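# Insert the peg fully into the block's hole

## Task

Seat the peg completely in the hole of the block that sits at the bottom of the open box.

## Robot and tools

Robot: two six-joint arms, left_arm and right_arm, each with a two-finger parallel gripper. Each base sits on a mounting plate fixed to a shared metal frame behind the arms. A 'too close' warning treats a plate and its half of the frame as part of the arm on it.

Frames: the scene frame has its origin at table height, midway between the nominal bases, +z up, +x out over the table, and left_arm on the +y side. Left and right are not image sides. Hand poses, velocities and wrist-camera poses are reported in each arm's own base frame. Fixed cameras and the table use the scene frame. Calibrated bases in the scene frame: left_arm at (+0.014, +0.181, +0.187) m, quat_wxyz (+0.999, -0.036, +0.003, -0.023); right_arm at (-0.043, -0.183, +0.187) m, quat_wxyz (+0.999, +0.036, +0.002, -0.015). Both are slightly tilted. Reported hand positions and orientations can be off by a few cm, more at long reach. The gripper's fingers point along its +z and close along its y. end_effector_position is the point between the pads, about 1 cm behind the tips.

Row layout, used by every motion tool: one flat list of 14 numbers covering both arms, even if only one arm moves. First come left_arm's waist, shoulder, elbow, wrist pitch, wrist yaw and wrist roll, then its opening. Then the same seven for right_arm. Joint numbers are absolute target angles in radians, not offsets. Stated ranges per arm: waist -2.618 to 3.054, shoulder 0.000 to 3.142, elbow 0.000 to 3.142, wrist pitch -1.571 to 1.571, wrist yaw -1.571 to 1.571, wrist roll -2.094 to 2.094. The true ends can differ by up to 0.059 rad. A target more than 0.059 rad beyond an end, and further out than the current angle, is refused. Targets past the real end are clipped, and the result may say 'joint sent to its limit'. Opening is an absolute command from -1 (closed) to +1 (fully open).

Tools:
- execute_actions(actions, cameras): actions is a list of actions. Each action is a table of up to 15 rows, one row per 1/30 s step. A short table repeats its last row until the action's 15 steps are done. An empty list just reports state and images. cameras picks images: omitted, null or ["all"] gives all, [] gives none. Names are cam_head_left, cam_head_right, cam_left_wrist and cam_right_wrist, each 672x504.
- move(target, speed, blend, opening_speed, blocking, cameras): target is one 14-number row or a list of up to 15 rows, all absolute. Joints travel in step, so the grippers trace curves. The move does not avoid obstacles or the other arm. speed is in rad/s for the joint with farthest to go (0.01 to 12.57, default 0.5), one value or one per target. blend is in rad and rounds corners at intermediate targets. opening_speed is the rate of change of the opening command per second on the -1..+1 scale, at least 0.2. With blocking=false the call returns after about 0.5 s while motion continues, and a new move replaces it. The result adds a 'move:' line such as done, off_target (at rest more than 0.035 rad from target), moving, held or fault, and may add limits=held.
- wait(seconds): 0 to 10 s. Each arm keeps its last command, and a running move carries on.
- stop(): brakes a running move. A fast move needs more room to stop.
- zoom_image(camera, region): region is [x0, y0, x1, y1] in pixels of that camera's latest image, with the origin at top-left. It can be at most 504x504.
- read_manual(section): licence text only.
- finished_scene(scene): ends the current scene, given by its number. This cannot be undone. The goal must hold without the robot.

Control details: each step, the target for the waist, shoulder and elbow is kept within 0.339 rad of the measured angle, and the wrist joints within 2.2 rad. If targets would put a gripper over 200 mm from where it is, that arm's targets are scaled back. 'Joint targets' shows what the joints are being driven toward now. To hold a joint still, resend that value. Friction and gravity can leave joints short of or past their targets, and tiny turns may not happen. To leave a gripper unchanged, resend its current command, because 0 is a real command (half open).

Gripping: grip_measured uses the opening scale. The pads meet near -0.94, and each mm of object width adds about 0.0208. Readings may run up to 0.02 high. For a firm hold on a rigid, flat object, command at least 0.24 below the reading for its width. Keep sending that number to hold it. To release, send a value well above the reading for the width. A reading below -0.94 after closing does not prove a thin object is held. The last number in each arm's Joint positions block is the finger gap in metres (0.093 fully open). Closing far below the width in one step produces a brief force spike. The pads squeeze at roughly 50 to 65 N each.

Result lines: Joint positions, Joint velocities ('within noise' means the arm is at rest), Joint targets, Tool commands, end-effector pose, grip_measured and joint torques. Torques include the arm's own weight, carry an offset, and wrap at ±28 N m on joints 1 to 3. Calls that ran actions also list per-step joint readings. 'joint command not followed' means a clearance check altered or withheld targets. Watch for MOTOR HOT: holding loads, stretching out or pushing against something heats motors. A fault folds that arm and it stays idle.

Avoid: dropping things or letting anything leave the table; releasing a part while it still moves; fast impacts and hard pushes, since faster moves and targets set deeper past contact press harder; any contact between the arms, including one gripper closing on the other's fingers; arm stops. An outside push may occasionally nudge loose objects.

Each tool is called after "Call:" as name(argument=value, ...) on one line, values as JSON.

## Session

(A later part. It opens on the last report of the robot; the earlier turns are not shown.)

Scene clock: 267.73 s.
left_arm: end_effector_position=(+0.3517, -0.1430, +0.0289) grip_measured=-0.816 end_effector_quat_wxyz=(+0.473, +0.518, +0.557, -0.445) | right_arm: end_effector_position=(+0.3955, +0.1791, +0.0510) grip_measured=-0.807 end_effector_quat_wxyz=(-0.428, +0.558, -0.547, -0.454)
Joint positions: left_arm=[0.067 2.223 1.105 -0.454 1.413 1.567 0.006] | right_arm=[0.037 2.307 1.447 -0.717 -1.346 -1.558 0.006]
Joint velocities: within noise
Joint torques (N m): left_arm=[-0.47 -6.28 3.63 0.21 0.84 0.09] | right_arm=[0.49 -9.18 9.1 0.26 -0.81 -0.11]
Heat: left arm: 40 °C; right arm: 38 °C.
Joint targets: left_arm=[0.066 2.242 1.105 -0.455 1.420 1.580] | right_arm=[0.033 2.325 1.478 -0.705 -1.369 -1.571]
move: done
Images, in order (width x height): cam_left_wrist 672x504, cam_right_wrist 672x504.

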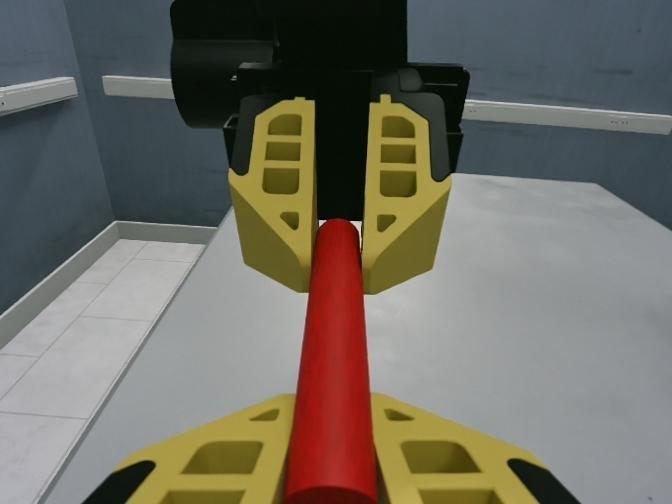

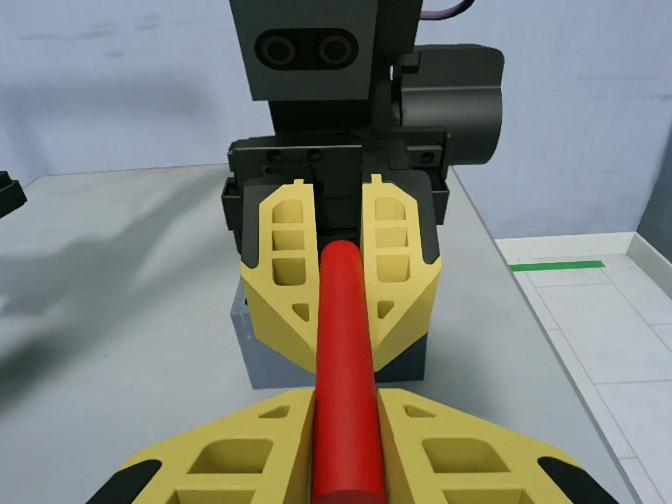

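Call:
move(target=[[0.066,2.242,1.105,-0.455,1.42,1.58,-0.88,0.033,2.325,1.478,-0.705,-1.369,-1.571,-0.9],[0.066,2.242,1.105,-0.455,1.42,1.58,-0.88,0.033,2.325,1.478,-0.705,-1.369,-1.571,1]], opening_speed=1.2, cameras=["cam_left_wrist"])

Call:
move(target=[[0.066,2.242,1.105,-0.455,1.42,1.58,-0.88,-0.25,2.325,1.478,-0.705,-1.369,-1.571,1],[0.325,2.02,1.50,-1.11,-0.067,0,-0.88,-0.6,2.0,1.3,-0.4,-0.5,-0.5,1]], speed=[0.4,0.9])

Scene clock: 287.30 s.
left_arm: end_effector_position=(+0.3517, -0.1430, +0.0289) grip_measured=-0.834 end_effector_quat_wxyz=(+0.473, +0.518, +0.557, -0.445) | right_arm: end_effector_position=(+0.3955, +0.1792, +0.0513) grip_measured=+1.000 end_effector_quat_wxyz=(-0.428, +0.558, -0.547, -0.454)
Joint positions: left_arm=[0.067 2.223 1.105 -0.454 1.413 1.567 0.005] | right_arm=[0.037 2.307 1.447 -0.717 -1.348 -1.558 0.093]
Joint velocities: within noise
Joint torques (N m): left_arm=[-0.43 -6.28 3.66 0.2 0.83 0.07] | right_arm=[0.43 -9.09 9.11 0.21 -0.75 -0.1]
Heat: left arm: 40 °C; right arm: 39 °C.
Joint targets: left_arm=[0.066 2.242 1.105 -0.455 1.420 1.580] | right_arm=[0.033 2.325 1.478 -0.705 -1.369 -1.571]
move: done
Images, in order (width x height): cam_left_wrist 672x504.

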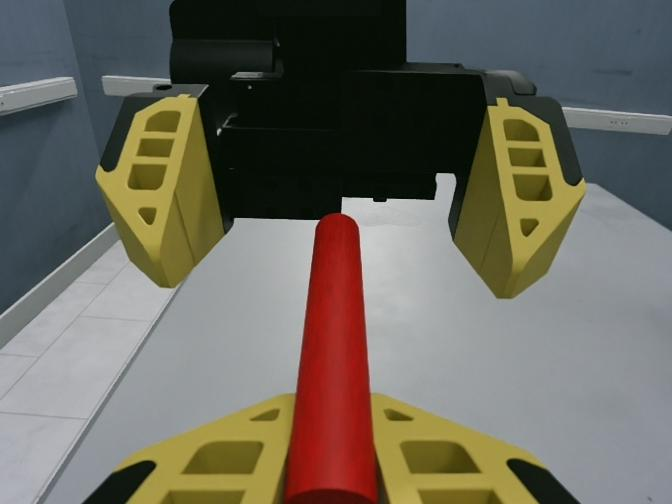

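Scene clock: 290.77 s.
left_arm: end_effector_position=(+0.3323, +0.1207, +0.0206) grip_measured=-0.834 end_effector_quat_wxyz=(-0.062, -0.153, +0.986, +0.018) | right_arm: end_effector_position=(+0.4193, -0.1865, +0.0238) grip_measured=+1.000 end_effector_quat_wxyz=(+0.296, -0.010, +0.950, +0.103)
Joint positions: left_arm=[0.321 2.061 1.475 -1.102 -0.057 0.01 0.005] | right_arm=[-0.596 2.05 1.311 -0.421 -0.502 -0.511 0.093]
Joint velocities: left_arm=[0.012 -0.007 0.002 -0.007 -0.037 -0.154 0.001] | right_arm=[within noise]
Joint torques (N m): left_arm=[-0.01 -11.49 7.3 -0.14 -0.11 -0.15] | right_arm=[0.32 -14.42 5.93 1.06 -0.27 0.12]
Heat: left arm: 41 °C; right arm: 40 °C.
Joint targets: left_arm=[0.325 2.020 1.500 -1.110 -0.067 0.000] | right_arm=[-0.600 2.000 1.300 -0.400 -0.500 -0.500]
move: off_target (left_arm, right_arm); left_arm: the shoulder is farthest, 0.041 rad from its target; right_arm: the shoulder is farthest, 0.050 rad from its target

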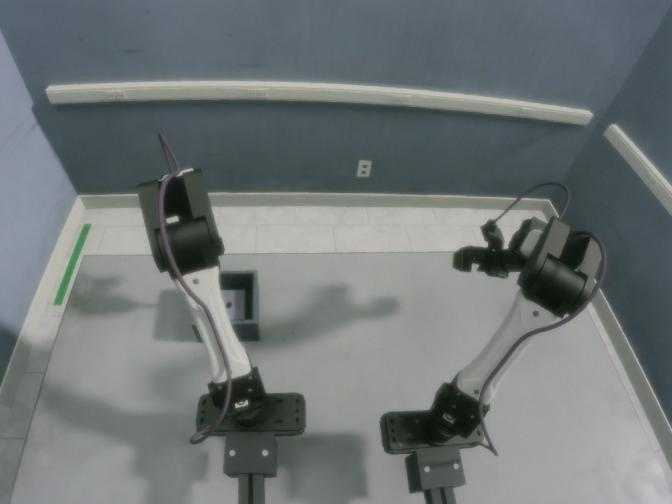

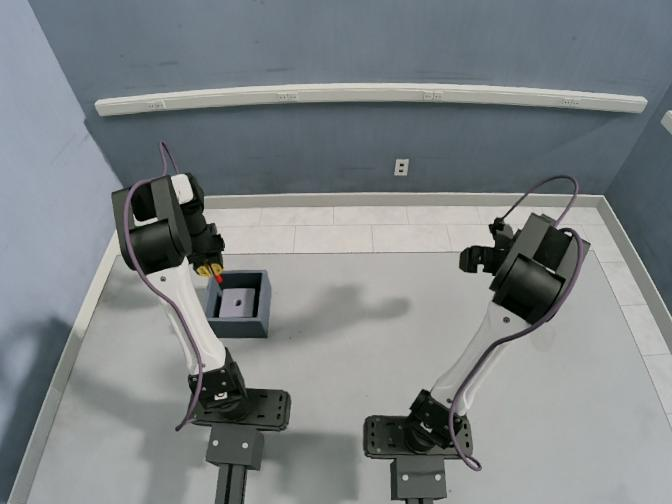

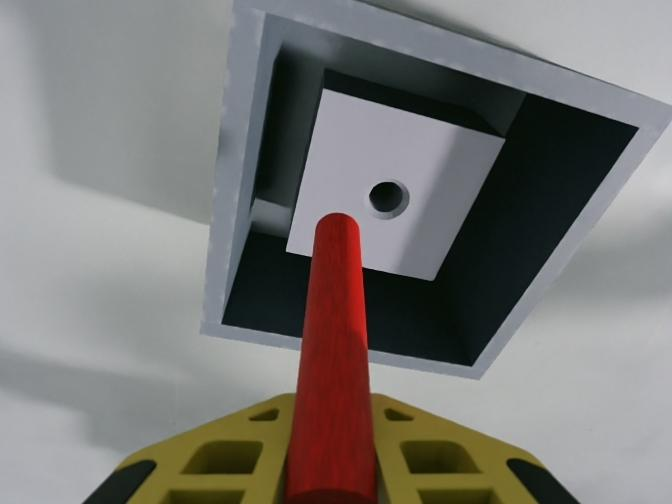

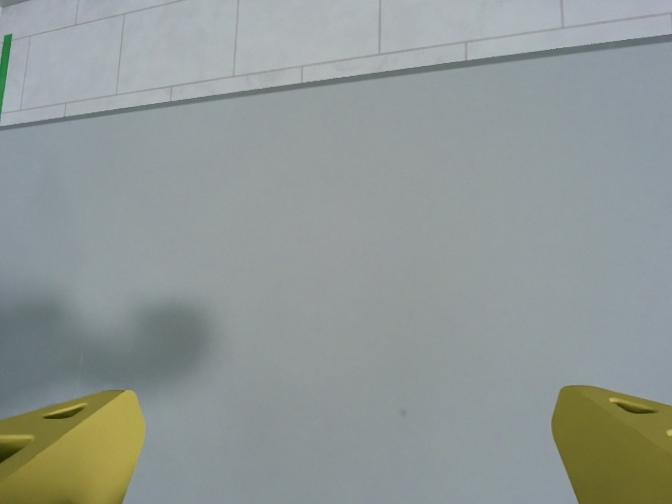

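Call:
move(target=[0.229,1.943,1.194,-0.866,-0.078,-0.008,-0.88,-0.6,2.0,1.3,-0.4,-0.5,-0.5,1], speed=0.4, cameras=["cam_left_wrist"])

Call:
zoom_image(camera="cam_left_wrist", region=[200, 80, 500, 380])

Scene clock: 310.43 s.
left_arm: end_effector_position=(+0.3085, +0.0855, -0.0170) grip_measured=-0.834 end_effector_quat_wxyz=(-0.050, -0.114, +0.992, +0.028) | right_arm: end_effector_position=(+0.4193, -0.1866, +0.0238) grip_measured=+1.000 end_effector_quat_wxyz=(+0.296, -0.010, +0.950, +0.103)
Joint positions: left_arm=[0.234 1.988 1.202 -0.878 -0.068 0.002 0.005] | right_arm=[-0.596 2.05 1.311 -0.421 -0.502 -0.511 0.093]
Joint velocities: within noise
Joint torques (N m): left_arm=[-0.69 -10.84 4.04 0.16 -0.15 -0.16] | right_arm=[0.39 -14.48 5.68 1.04 -0.25 0.15]
Heat: left arm: 47 °C; right arm: 47 °C.
Joint targets: left_arm=[0.229 1.943 1.194 -0.866 -0.078 -0.008] | right_arm=[-0.600 2.000 1.300 -0.400 -0.500 -0.500]
move: off_target (left_arm, right_arm); left_arm: the shoulder is farthest, 0.045 rad from its target; right_arm: the shoulder is farthest, 0.050 rad from its target
Images, in order (width x height): cam_left_wrist 672x504.

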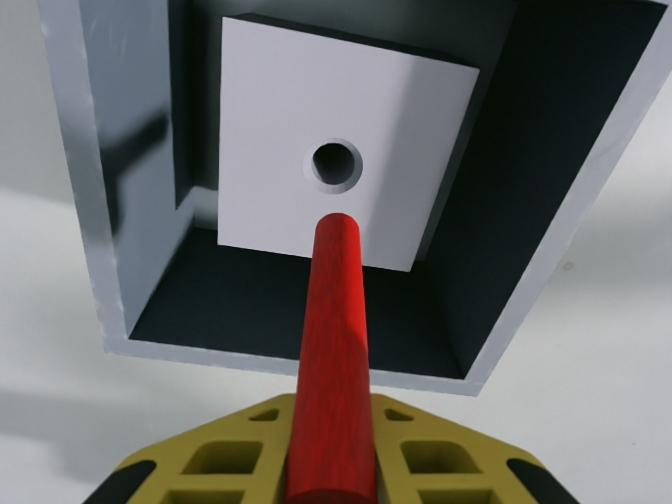

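Scaled by 1.680.

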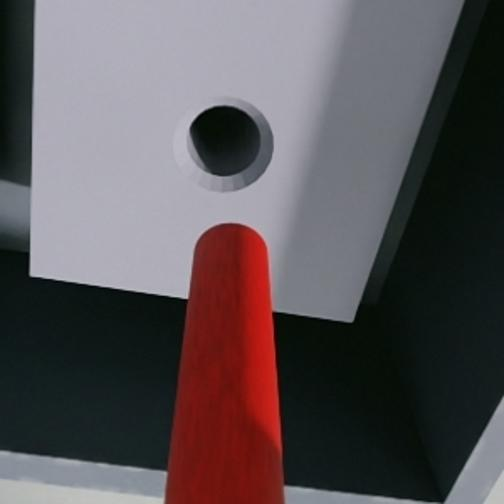

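Call:
move(target=[0.247,2.07,1.250,-0.827,-0.087,-0.008,-0.88,-0.6,1.6,1.0,-0.0,0,0,1], speed=0.3, cameras=["cam_left_wrist"])

Call:
zoom_image(camera="cam_left_wrist", region=[230, 130, 450, 350])

Scene clock: 326.10 s.
left_arm: end_effector_position=(+0.3160, +0.0906, -0.0333) grip_measured=-0.834 end_effector_quat_wxyz=(-0.053, -0.117, +0.991, +0.033) | right_arm: end_effector_position=(+0.3848, -0.2602, +0.1353) grip_measured=+1.000 end_effector_quat_wxyz=(+0.424, +0.257, +0.859, -0.131)
Joint positions: left_arm=[0.24 2.052 1.223 -0.839 -0.078 0.002 0.005] | right_arm=[-0.596 1.639 1.014 -0.026 -0.005 -0.013 0.093]
Joint velocities: within noise
Joint torques (N m): left_arm=[0.29 -6.06 6.82 0.14 -0.14 -0.16] | right_arm=[0.18 -10.85 6.78 1.92 0.02 0.18]
Heat: left arm: 48 °C; right arm: 50 °C.
Joint targets: left_arm=[0.247 2.070 1.250 -0.827 -0.087 -0.008] | right_arm=[-0.600 1.600 1.000 0.000 0.000 0.000]
move: off_target (right_arm); right_arm: the shoulder is farthest, 0.039 rad from its target
Images, in order (width x height): cam_left_wrist 672x504.

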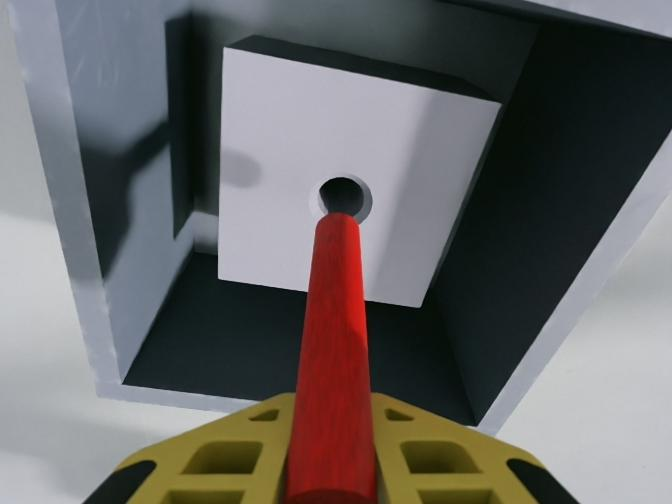

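Scaled by 2.291.

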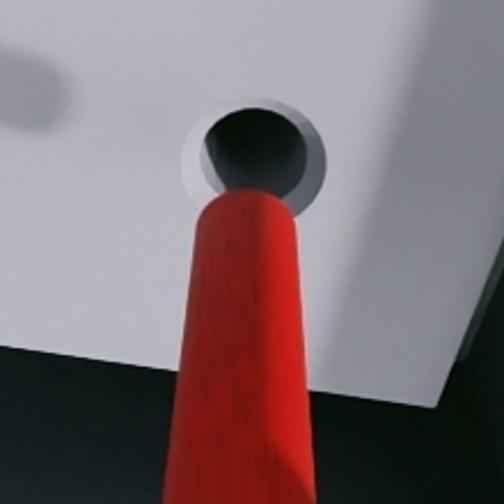

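Call:
move(target=[0.245,2.098,1.205,-0.793,-0.087,-0.008,-0.88,-0.6,1.6,1.0,-0.0,0,0,1], speed=0.2, cameras=["cam_left_wrist"])

Call:
zoom_image(camera="cam_left_wrist", region=[230, 130, 450, 350])

Scene clock: 333.70 s.
left_arm: end_effector_position=(+0.3162, +0.0907, -0.0445) grip_measured=-0.834 end_effector_quat_wxyz=(-0.055, -0.117, +0.991, +0.032) | right_arm: end_effector_position=(+0.3849, -0.2603, +0.1355) grip_measured=+1.000 end_effector_quat_wxyz=(+0.424, +0.257, +0.858, -0.131)
Joint positions: left_arm=[0.24 2.08 1.214 -0.805 -0.078 0.002 0.005] | right_arm=[-0.596 1.639 1.014 -0.025 -0.004 -0.012 0.093]
Joint velocities: within noise
Joint torques (N m): left_arm=[0.13 -6.19 3.71 0.14 -0.14 -0.14] | right_arm=[0.27 -11.02 6.69 1.86 0.05 0.17]
Heat: left arm: 45 °C; right arm: 48 °C.
Joint targets: left_arm=[0.245 2.098 1.205 -0.793 -0.087 -0.008] | right_arm=[-0.600 1.600 1.000 0.000 0.000 0.000]
move: off_target (right_arm); right_arm: the shoulder is farthest, 0.039 rad from its target
Images, in order (width x height): cam_left_wrist 672x504.

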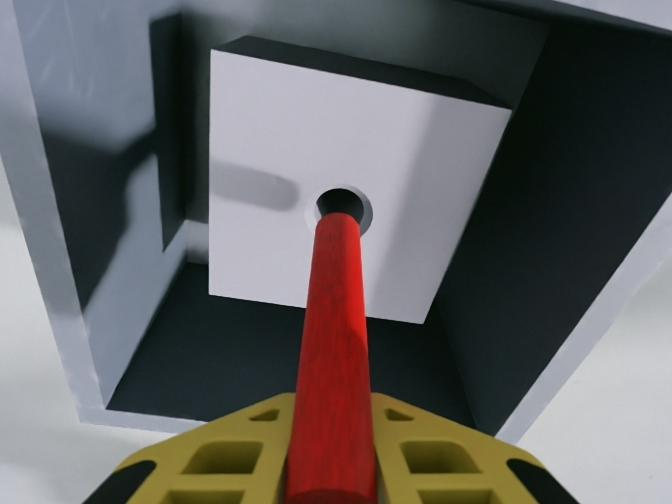

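Scaled by 2.291.

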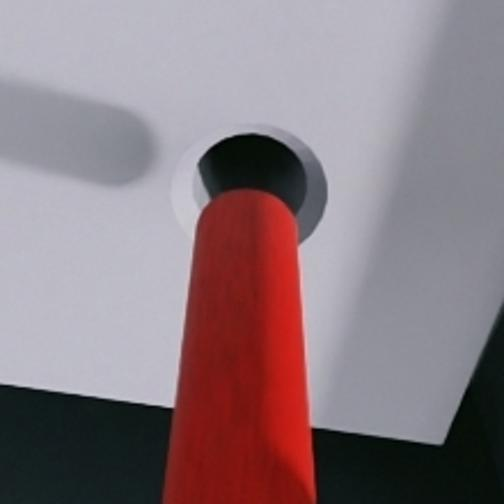

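Call:
move(target=[0.245,2.130,1.197,-0.754,-0.087,-0.008,-0.88,-0.6,1.6,1.0,-0.0,0,0,1], speed=0.15, cameras=["cam_left_wrist"])

Call:
zoom_image(camera="cam_left_wrist", region=[230, 130, 450, 350])

Scene clock: 340.97 s.
left_arm: end_effector_position=(+0.3169, +0.0909, -0.0569) grip_measured=-0.834 end_effector_quat_wxyz=(-0.056, -0.117, +0.991, +0.032) | right_arm: end_effector_position=(+0.3849, -0.2603, +0.1355) grip_measured=+1.000 end_effector_quat_wxyz=(+0.424, +0.257, +0.858, -0.131)
Joint positions: left_arm=[0.24 2.112 1.205 -0.767 -0.078 0.002 0.005] | right_arm=[-0.596 1.639 1.014 -0.025 -0.004 -0.012 0.093]
Joint velocities: within noise
Joint torques (N m): left_arm=[0.14 -6.31 3.58 0.13 -0.14 -0.15] | right_arm=[0.17 -10.97 6.72 1.9 0.04 0.18]
Heat: left arm: 43 °C; right arm: 47 °C.
Joint targets: left_arm=[0.245 2.130 1.197 -0.754 -0.087 -0.008] | right_arm=[-0.600 1.600 1.000 0.000 0.000 0.000]
move: off_target (right_arm); right_arm: the shoulder is farthest, 0.039 rad from its target
Images, in order (width x height): cam_left_wrist 672x504.

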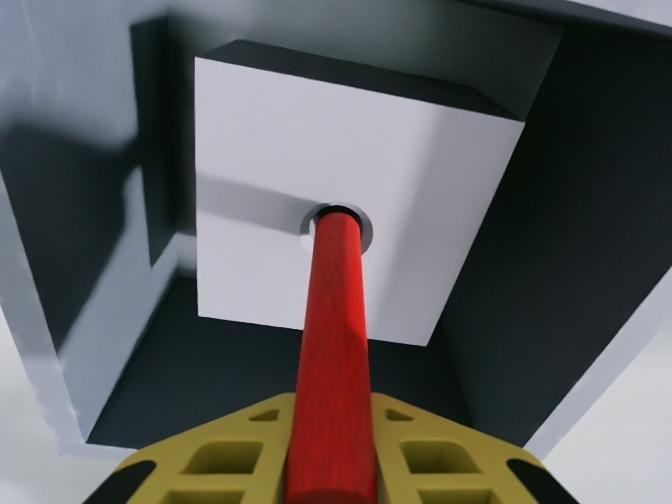

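Scaled by 2.291.

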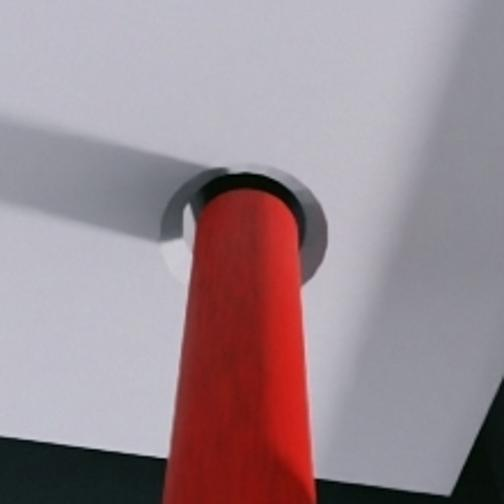

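Call:
move(target=[0.248,2.163,1.191,-0.716,-0.087,-0.008,-0.88,-0.6,1.6,1.0,-0.0,0,0,1], speed=0.15, cameras=["cam_left_wrist"])

Call:
zoom_image(camera="cam_left_wrist", region=[230, 160, 450, 380])

Scene clock: 347.47 s.
left_arm: end_effector_position=(+0.3170, +0.0910, -0.0690) grip_measured=-0.834 end_effector_quat_wxyz=(-0.058, -0.116, +0.991, +0.032) | right_arm: end_effector_position=(+0.3849, -0.2603, +0.1355) grip_measured=+1.000 end_effector_quat_wxyz=(+0.424, +0.257, +0.858, -0.131)
Joint positions: left_arm=[0.24 2.145 1.199 -0.732 -0.078 0.002 0.005] | right_arm=[-0.596 1.639 1.014 -0.025 -0.004 -0.012 0.093]
Joint velocities: within noise
Joint torques (N m): left_arm=[0.36 -6.34 3.45 0.17 -0.11 -0.15] | right_arm=[0.21 -11 6.72 1.91 0.05 0.19]
Heat: left arm: 43 °C; right arm: 46 °C.
Joint targets: left_arm=[0.248 2.163 1.191 -0.716 -0.087 -0.008] | right_arm=[-0.600 1.600 1.000 0.000 0.000 0.000]
move: off_target (right_arm); right_arm: the shoulder is farthest, 0.039 rad from its target
Images, in order (width x height): cam_left_wrist 672x504.

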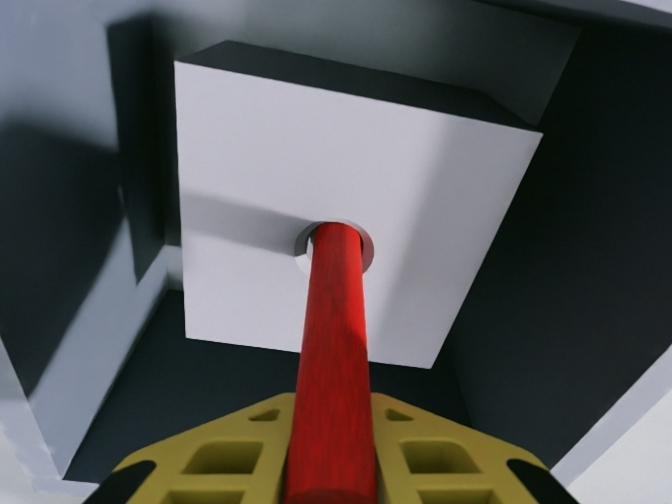

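Scaled by 2.291.

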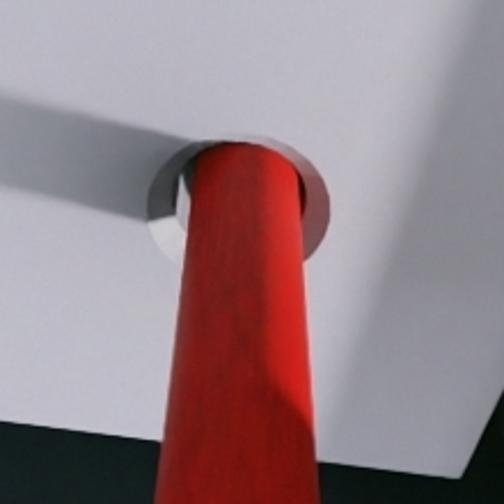

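Call:
move(target=[0.254,2.207,1.175,-0.655,-0.087,-0.008,-0.88,-0.6,1.6,1.0,-0.0,0,0,1], speed=0.15, cameras=["cam_left_wrist"])

Call:
zoom_image(camera="cam_left_wrist", region=[230, 200, 450, 420])

Scene clock: 354.07 s.
left_arm: end_effector_position=(+0.3165, +0.0933, -0.0868) grip_measured=-0.834 end_effector_quat_wxyz=(-0.057, -0.120, +0.991, +0.033) | right_arm: end_effector_position=(+0.3849, -0.2604, +0.1355) grip_measured=+1.000 end_effector_quat_wxyz=(+0.425, +0.257, +0.858, -0.132)
Joint positions: left_arm=[0.247 2.189 1.183 -0.669 -0.079 0.002 0.005] | right_arm=[-0.596 1.639 1.014 -0.025 -0.004 -0.012 0.093]
Joint velocities: within noise
Joint torques (N m): left_arm=[0.27 -6.39 3.23 0.15 -0.11 -0.15] | right_arm=[0.18 -11.02 6.84 1.91 0.02 0.19]
Heat: left arm: 43 °C; right arm: 46 °C.
Joint targets: left_arm=[0.254 2.207 1.175 -0.655 -0.087 -0.008] | right_arm=[-0.600 1.600 1.000 0.000 0.000 0.000]
move: off_target (right_arm); right_arm: the shoulder is farthest, 0.039 rad from its target
Images, in order (width x height): cam_left_wrist 672x504.

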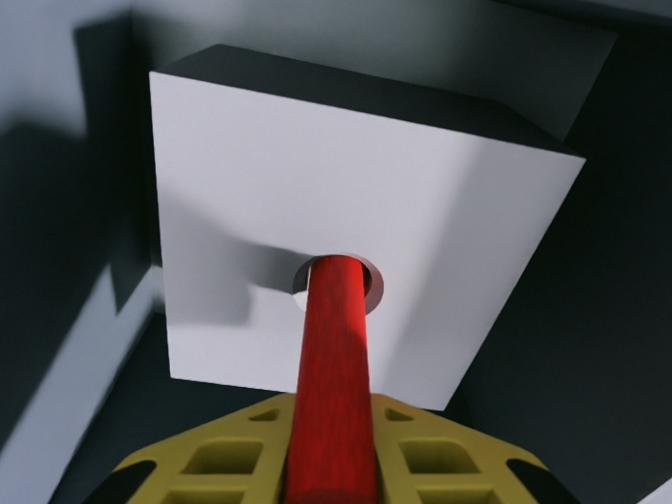

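Scaled by 2.291.

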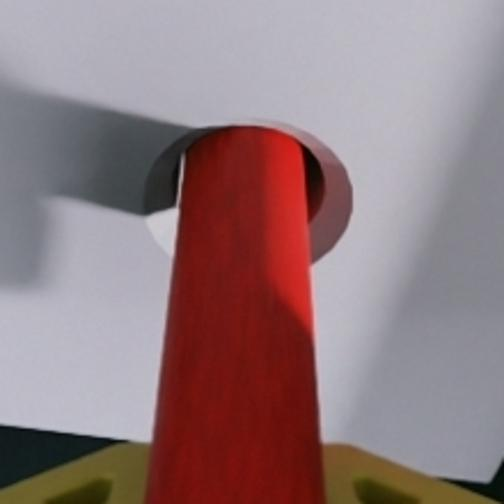

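Call:
move(target=[0.254,2.239,1.162,-0.610,-0.087,-0.008,-0.88,-0.6,1.6,1.0,-0.0,0,0,1], speed=0.15, cameras=["cam_left_wrist"])

Scene clock: 360.87 s.
left_arm: end_effector_position=(+0.3154, +0.0930, -0.0997) grip_measured=-0.834 end_effector_quat_wxyz=(-0.056, -0.120, +0.991, +0.033) | right_arm: end_effector_position=(+0.3849, -0.2604, +0.1355) grip_measured=+1.000 end_effector_quat_wxyz=(+0.424, +0.257, +0.858, -0.132)
Joint positions: left_arm=[0.247 2.221 1.17 -0.623 -0.079 0.002 0.005] | right_arm=[-0.596 1.639 1.014 -0.025 -0.003 -0.012 0.093]
Joint velocities: within noise
Joint torques (N m): left_arm=[0.27 -6.39 2.99 0.14 -0.14 -0.15] | right_arm=[0.1 -10.97 6.75 1.92 0.05 0.18]
Heat: left arm: 42 °C; right arm: 45 °C.
Joint targets: left_arm=[0.254 2.239 1.162 -0.610 -0.087 -0.008] | right_arm=[-0.600 1.600 1.000 0.000 0.000 0.000]
move: off_target (right_arm); right_arm: the shoulder is farthest, 0.039 rad from its target
Images, in order (width x height): cam_left_wrist 672x504.

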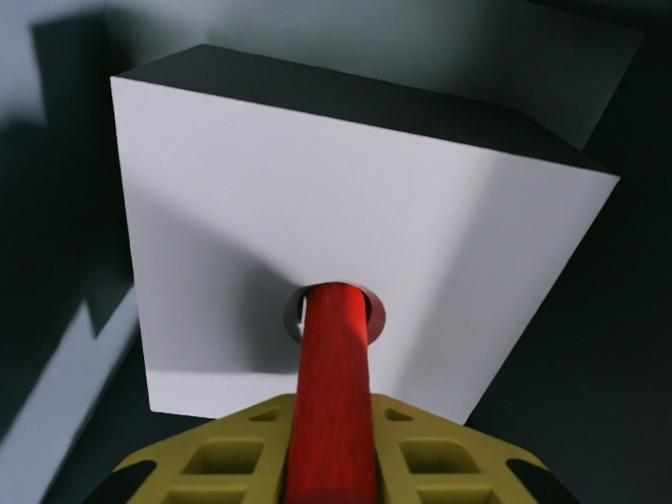

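Call:
move(target=[0.254,2.264,1.153,-0.576,-0.087,-0.008,-0.88,-0.6,1.6,1.0,-0.0,0,0,1], speed=0.12, cameras=["cam_left_wrist"])

Scene clock: 365.63 s.
left_arm: end_effector_position=(+0.3145, +0.0928, -0.1095) grip_measured=-0.834 end_effector_quat_wxyz=(-0.056, -0.120, +0.991, +0.033) | right_arm: end_effector_position=(+0.3849, -0.2604, +0.1355) grip_measured=+1.000 end_effector_quat_wxyz=(+0.424, +0.257, +0.858, -0.132)
Joint positions: left_arm=[0.247 2.246 1.161 -0.589 -0.079 0.002 0.005] | right_arm=[-0.596 1.639 1.014 -0.025 -0.003 -0.012 0.093]
Joint velocities: within noise
Joint torques (N m): left_arm=[0.32 -6.45 2.85 0.16 -0.13 -0.15] | right_arm=[0.1 -10.93 6.69 1.88 0.04 0.17]
Heat: left arm: 42 °C; right arm: 45 °C.
Joint targets: left_arm=[0.254 2.264 1.153 -0.576 -0.087 -0.008] | right_arm=[-0.600 1.600 1.000 0.000 0.000 0.000]
move: off_target (right_arm); right_arm: the shoulder is farthest, 0.039 rad from its target
Images, in order (width x height): cam_left_wrist 672x504.

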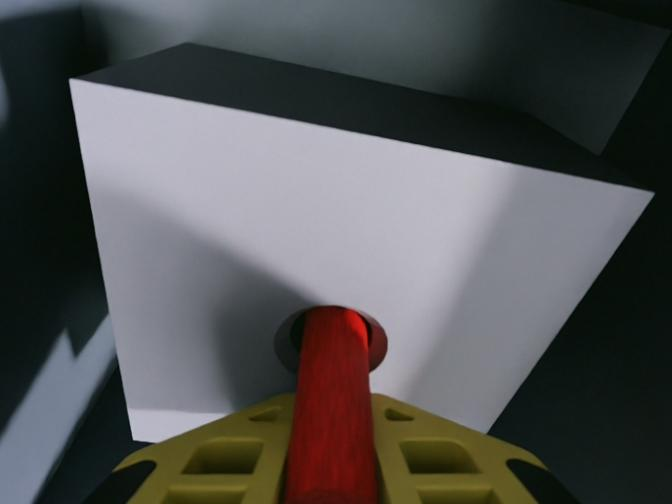

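Call:
move(target=[0.254,2.275,1.149,-0.562,-0.087,-0.008,-0.88,-0.6,1.6,1.0,-0.0,0,0,1], speed=0.12, cameras=["cam_left_wrist"])

Scene clock: 369.10 s.
left_arm: end_effector_position=(+0.3155, +0.0931, -0.1110) grip_measured=-0.834 end_effector_quat_wxyz=(-0.054, -0.120, +0.991, +0.033) | right_arm: end_effector_position=(+0.3849, -0.2604, +0.1355) grip_measured=+1.000 end_effector_quat_wxyz=(+0.424, +0.257, +0.858, -0.132)
Joint positions: left_arm=[0.247 2.25 1.161 -0.581 -0.079 0.001 0.005] | right_arm=[-0.596 1.639 1.014 -0.025 -0.003 -0.012 0.093]
Joint velocities: within noise
Joint torques (N m): left_arm=[0.32 -5.93 2.56 0.22 -0.13 -0.14] | right_arm=[0.13 -10.91 6.67 1.89 0.05 0.23]
Heat: left arm: 42 °C; right arm: 45 °C.
Joint targets: left_arm=[0.254 2.275 1.149 -0.562 -0.087 -0.008] | right_arm=[-0.600 1.600 1.000 0.000 0.000 0.000]
move: off_target (right_arm); right_arm: the shoulder is farthest, 0.039 rad from its target
Images, in order (width x height): cam_left_wrist 672x504.

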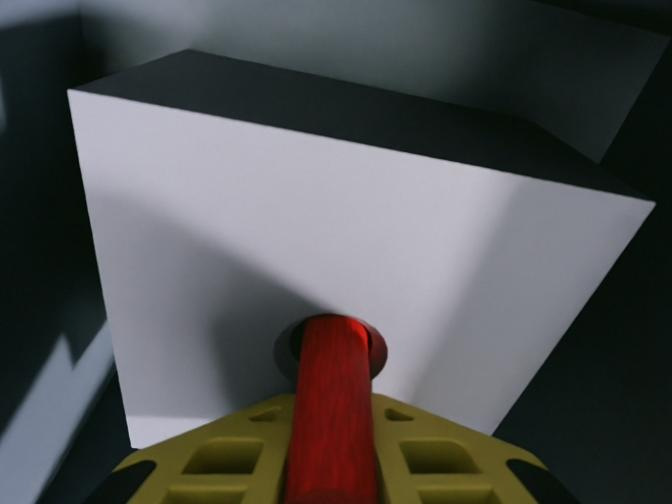

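Call:
move(target=[[0.254,2.27,1.152,-0.57,-0.087,-0.008,-0.86,-0.6,1.6,1.0,0,0,0,1],[0.254,2.27,1.152,-0.57,-0.087,-0.008,-0.25,-0.6,1.6,1.0,0,0,0,1],[0.254,2.12,1.212,-0.69,-0.087,-0.008,-0.25,-0.6,1.6,1.0,0,0,0,1],[0.254,2.12,1.212,-0.69,-0.087,-0.008,-0.97,-0.6,1.6,1.0,0,0,0,1]], speed=[0.2,0.2,0.2,0.2], opening_speed=1.2, cameras=["cam_left_wrist"])

Scene clock: 378.63 s.
left_arm: end_effector_position=(+0.3216, +0.1003, -0.0747) grip_measured=-0.965 end_effector_quat_wxyz=(-0.044, -0.125, +0.990, +0.042) | right_arm: end_effector_position=(+0.3849, -0.2604, +0.1355) grip_measured=+1.000 end_effector_quat_wxyz=(+0.424, +0.257, +0.858, -0.132)
Joint positions: left_arm=[0.255 2.157 1.193 -0.683 -0.094 0.001 0] | right_arm=[-0.596 1.639 1.014 -0.025 -0.003 -0.012 0.093]
Joint velocities: within noise
Joint torques (N m): left_arm=[-0.4 -10.95 5.74 -0.02 0.04 -0.14] | right_arm=[0.18 -11.04 6.76 1.9 0.03 0.21]
Heat: left arm: 42 °C; right arm: 44 °C.
Joint targets: left_arm=[0.254 2.120 1.212 -0.690 -0.087 -0.008] | right_arm=[-0.600 1.600 1.000 0.000 0.000 0.000]
move: off_target (left_arm, right_arm); target 4's new numbers were sent with left_arm's shoulder 0.037 rad from that target; left_arm: the shoulder is farthest, 0.037 rad from its target; right_arm: the shoulder is farthest, 0.039 rad from its target
Images, in order (width x height): cam_left_wrist 672x504.

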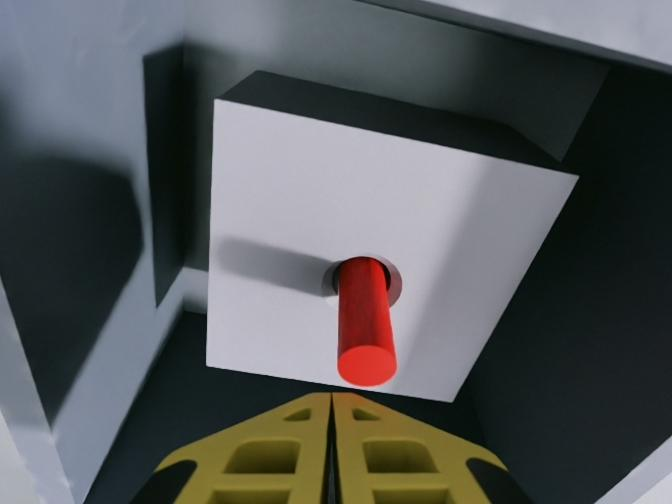

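Call:
move(target=[[0.221,2.115,1.212,-0.69,-0.087,-0.008,-0.97,-0.6,1.6,1.0,0,0,0,1],[0.221,2.20,1.174,-0.635,-0.087,-0.008,-0.97,-0.6,1.6,1.0,0,0,0,1]], speed=[0.15,0.08], cameras=["cam_left_wrist"])

Scene clock: 386.17 s.
left_arm: end_effector_position=(+0.3263, +0.0904, -0.0807) grip_measured=-0.965 end_effector_quat_wxyz=(-0.040, -0.110, +0.992, +0.042) | right_arm: end_effector_position=(+0.3849, -0.2604, +0.1355) grip_measured=+1.000 end_effector_quat_wxyz=(+0.424, +0.257, +0.858, -0.132)
Joint positions: left_arm=[0.224 2.172 1.189 -0.657 -0.092 0.001 0] | right_arm=[-0.596 1.639 1.014 -0.025 -0.003 -0.012 0.093]
Joint velocities: within noise
Joint torques (N m): left_arm=[-0.61 -5.64 2.86 0.32 0 -0.15] | right_arm=[0.2 -10.93 6.75 1.89 0.03 0.19]
Heat: left arm: 43 °C; right arm: 44 °C.
Joint targets: left_arm=[0.221 2.200 1.174 -0.635 -0.087 -0.008] | right_arm=[-0.600 1.600 1.000 0.000 0.000 0.000]
move: off_target (right_arm); right_arm: the shoulder is farthest, 0.039 rad from its target
Images, in order (width x height): cam_left_wrist 672x504.

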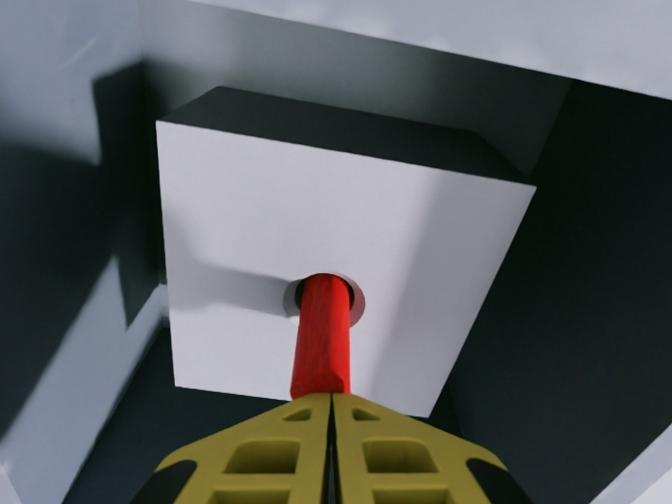

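Call:
move(target=[[0.224,2.215,1.166,-0.615,-0.087,-0.008,-0.97,-0.6,1.6,1.0,0,0,0,1]], speed=0.1, cameras=["cam_left_wrist"])

Call:
move(target=[0.24,1.93,1.30,-0.95,-0.087,-0.008,-0.97,-0.6,1.6,1.0,0,0,0,1], speed=0.4, cameras=["cam_left_wrist","cam_head_right"])

Scene clock: 391.27 s.
left_arm: end_effector_position=(+0.3276, +0.0907, -0.0808) grip_measured=-0.965 end_effector_quat_wxyz=(-0.037, -0.110, +0.992, +0.042) | right_arm: end_effector_position=(+0.3849, -0.2604, +0.1355) grip_measured=+1.000 end_effector_quat_wxyz=(+0.424, +0.257, +0.858, -0.132)
Joint positions: left_arm=[0.224 2.172 1.189 -0.651 -0.092 0.001 0] | right_arm=[-0.596 1.639 1.014 -0.025 -0.003 -0.012 0.093]
Joint velocities: within noise
Joint torques (N m): left_arm=[-0.36 -4.42 2.19 0.49 0.02 -0.16] | right_arm=[0.1 -10.92 6.72 1.88 0.05 0.16]
Heat: left arm: 43 °C; right arm: 44 °C.
Joint targets: left_arm=[0.224 2.215 1.166 -0.615 -0.087 -0.008] | right_arm=[-0.600 1.600 1.000 0.000 0.000 0.000]
move: off_target (left_arm, right_arm); left_arm: the shoulder is farthest, 0.043 rad from its target; right_arm: the shoulder is farthest, 0.039 rad from its target
Images, in order (width x height): cam_left_wrist 672x504.

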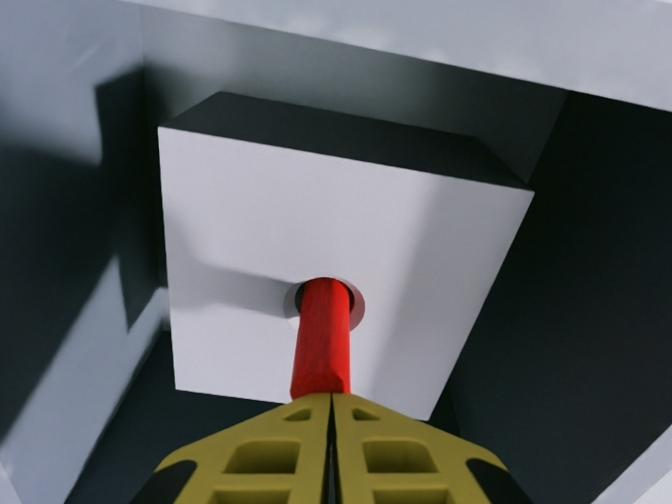

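Scene clock: 392.83 s.
left_arm: end_effector_position=(+0.3223, +0.0922, +0.0077) grip_measured=-0.965 end_effector_quat_wxyz=(-0.033, -0.114, +0.992, +0.042) | right_arm: end_effector_position=(+0.3849, -0.2604, +0.1355) grip_measured=+1.000 end_effector_quat_wxyz=(+0.424, +0.257, +0.858, -0.132)
Joint positions: left_arm=[0.232 1.962 1.278 -0.942 -0.092 0.001 0] | right_arm=[-0.596 1.639 1.014 -0.025 -0.003 -0.012 0.093]
Joint velocities: within noise
Joint torques (N m): left_arm=[0.35 -9.96 6.91 0.05 0.02 -0.14] | right_arm=[0.16 -11.07 6.72 1.91 0.05 0.17]
Heat: left arm: 43 °C; right arm: 44 °C.
Joint targets: left_arm=[0.240 1.930 1.300 -0.950 -0.087 -0.008] | right_arm=[-0.600 1.600 1.000 0.000 0.000 0.000]
move: off_target (right_arm); right_arm: the shoulder is farthest, 0.039 rad from its target
Images, in order (width x height): cam_head_right 672x504, cam_left_wrist 672x504.

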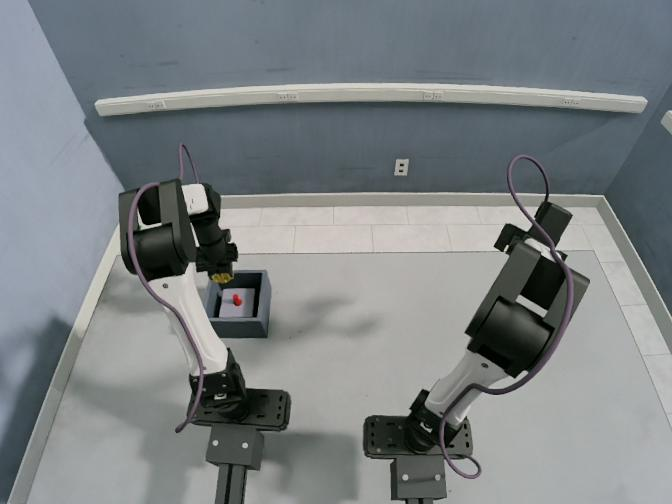

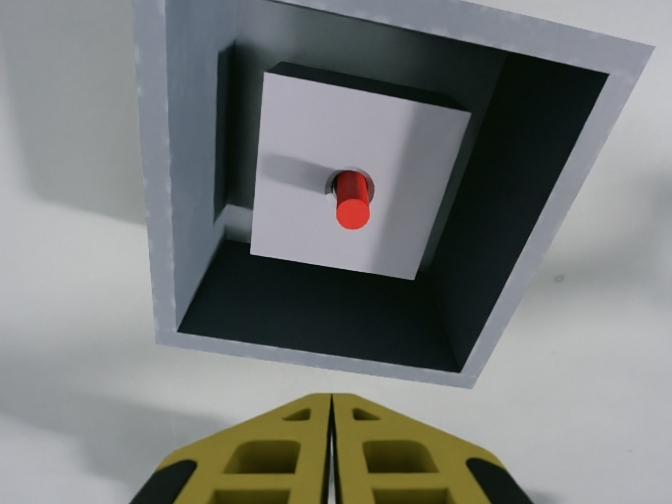

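Same final appearance as in the solved practice scene.

Call:
finished_scene(scene=2)

The scene is finished: the task was done.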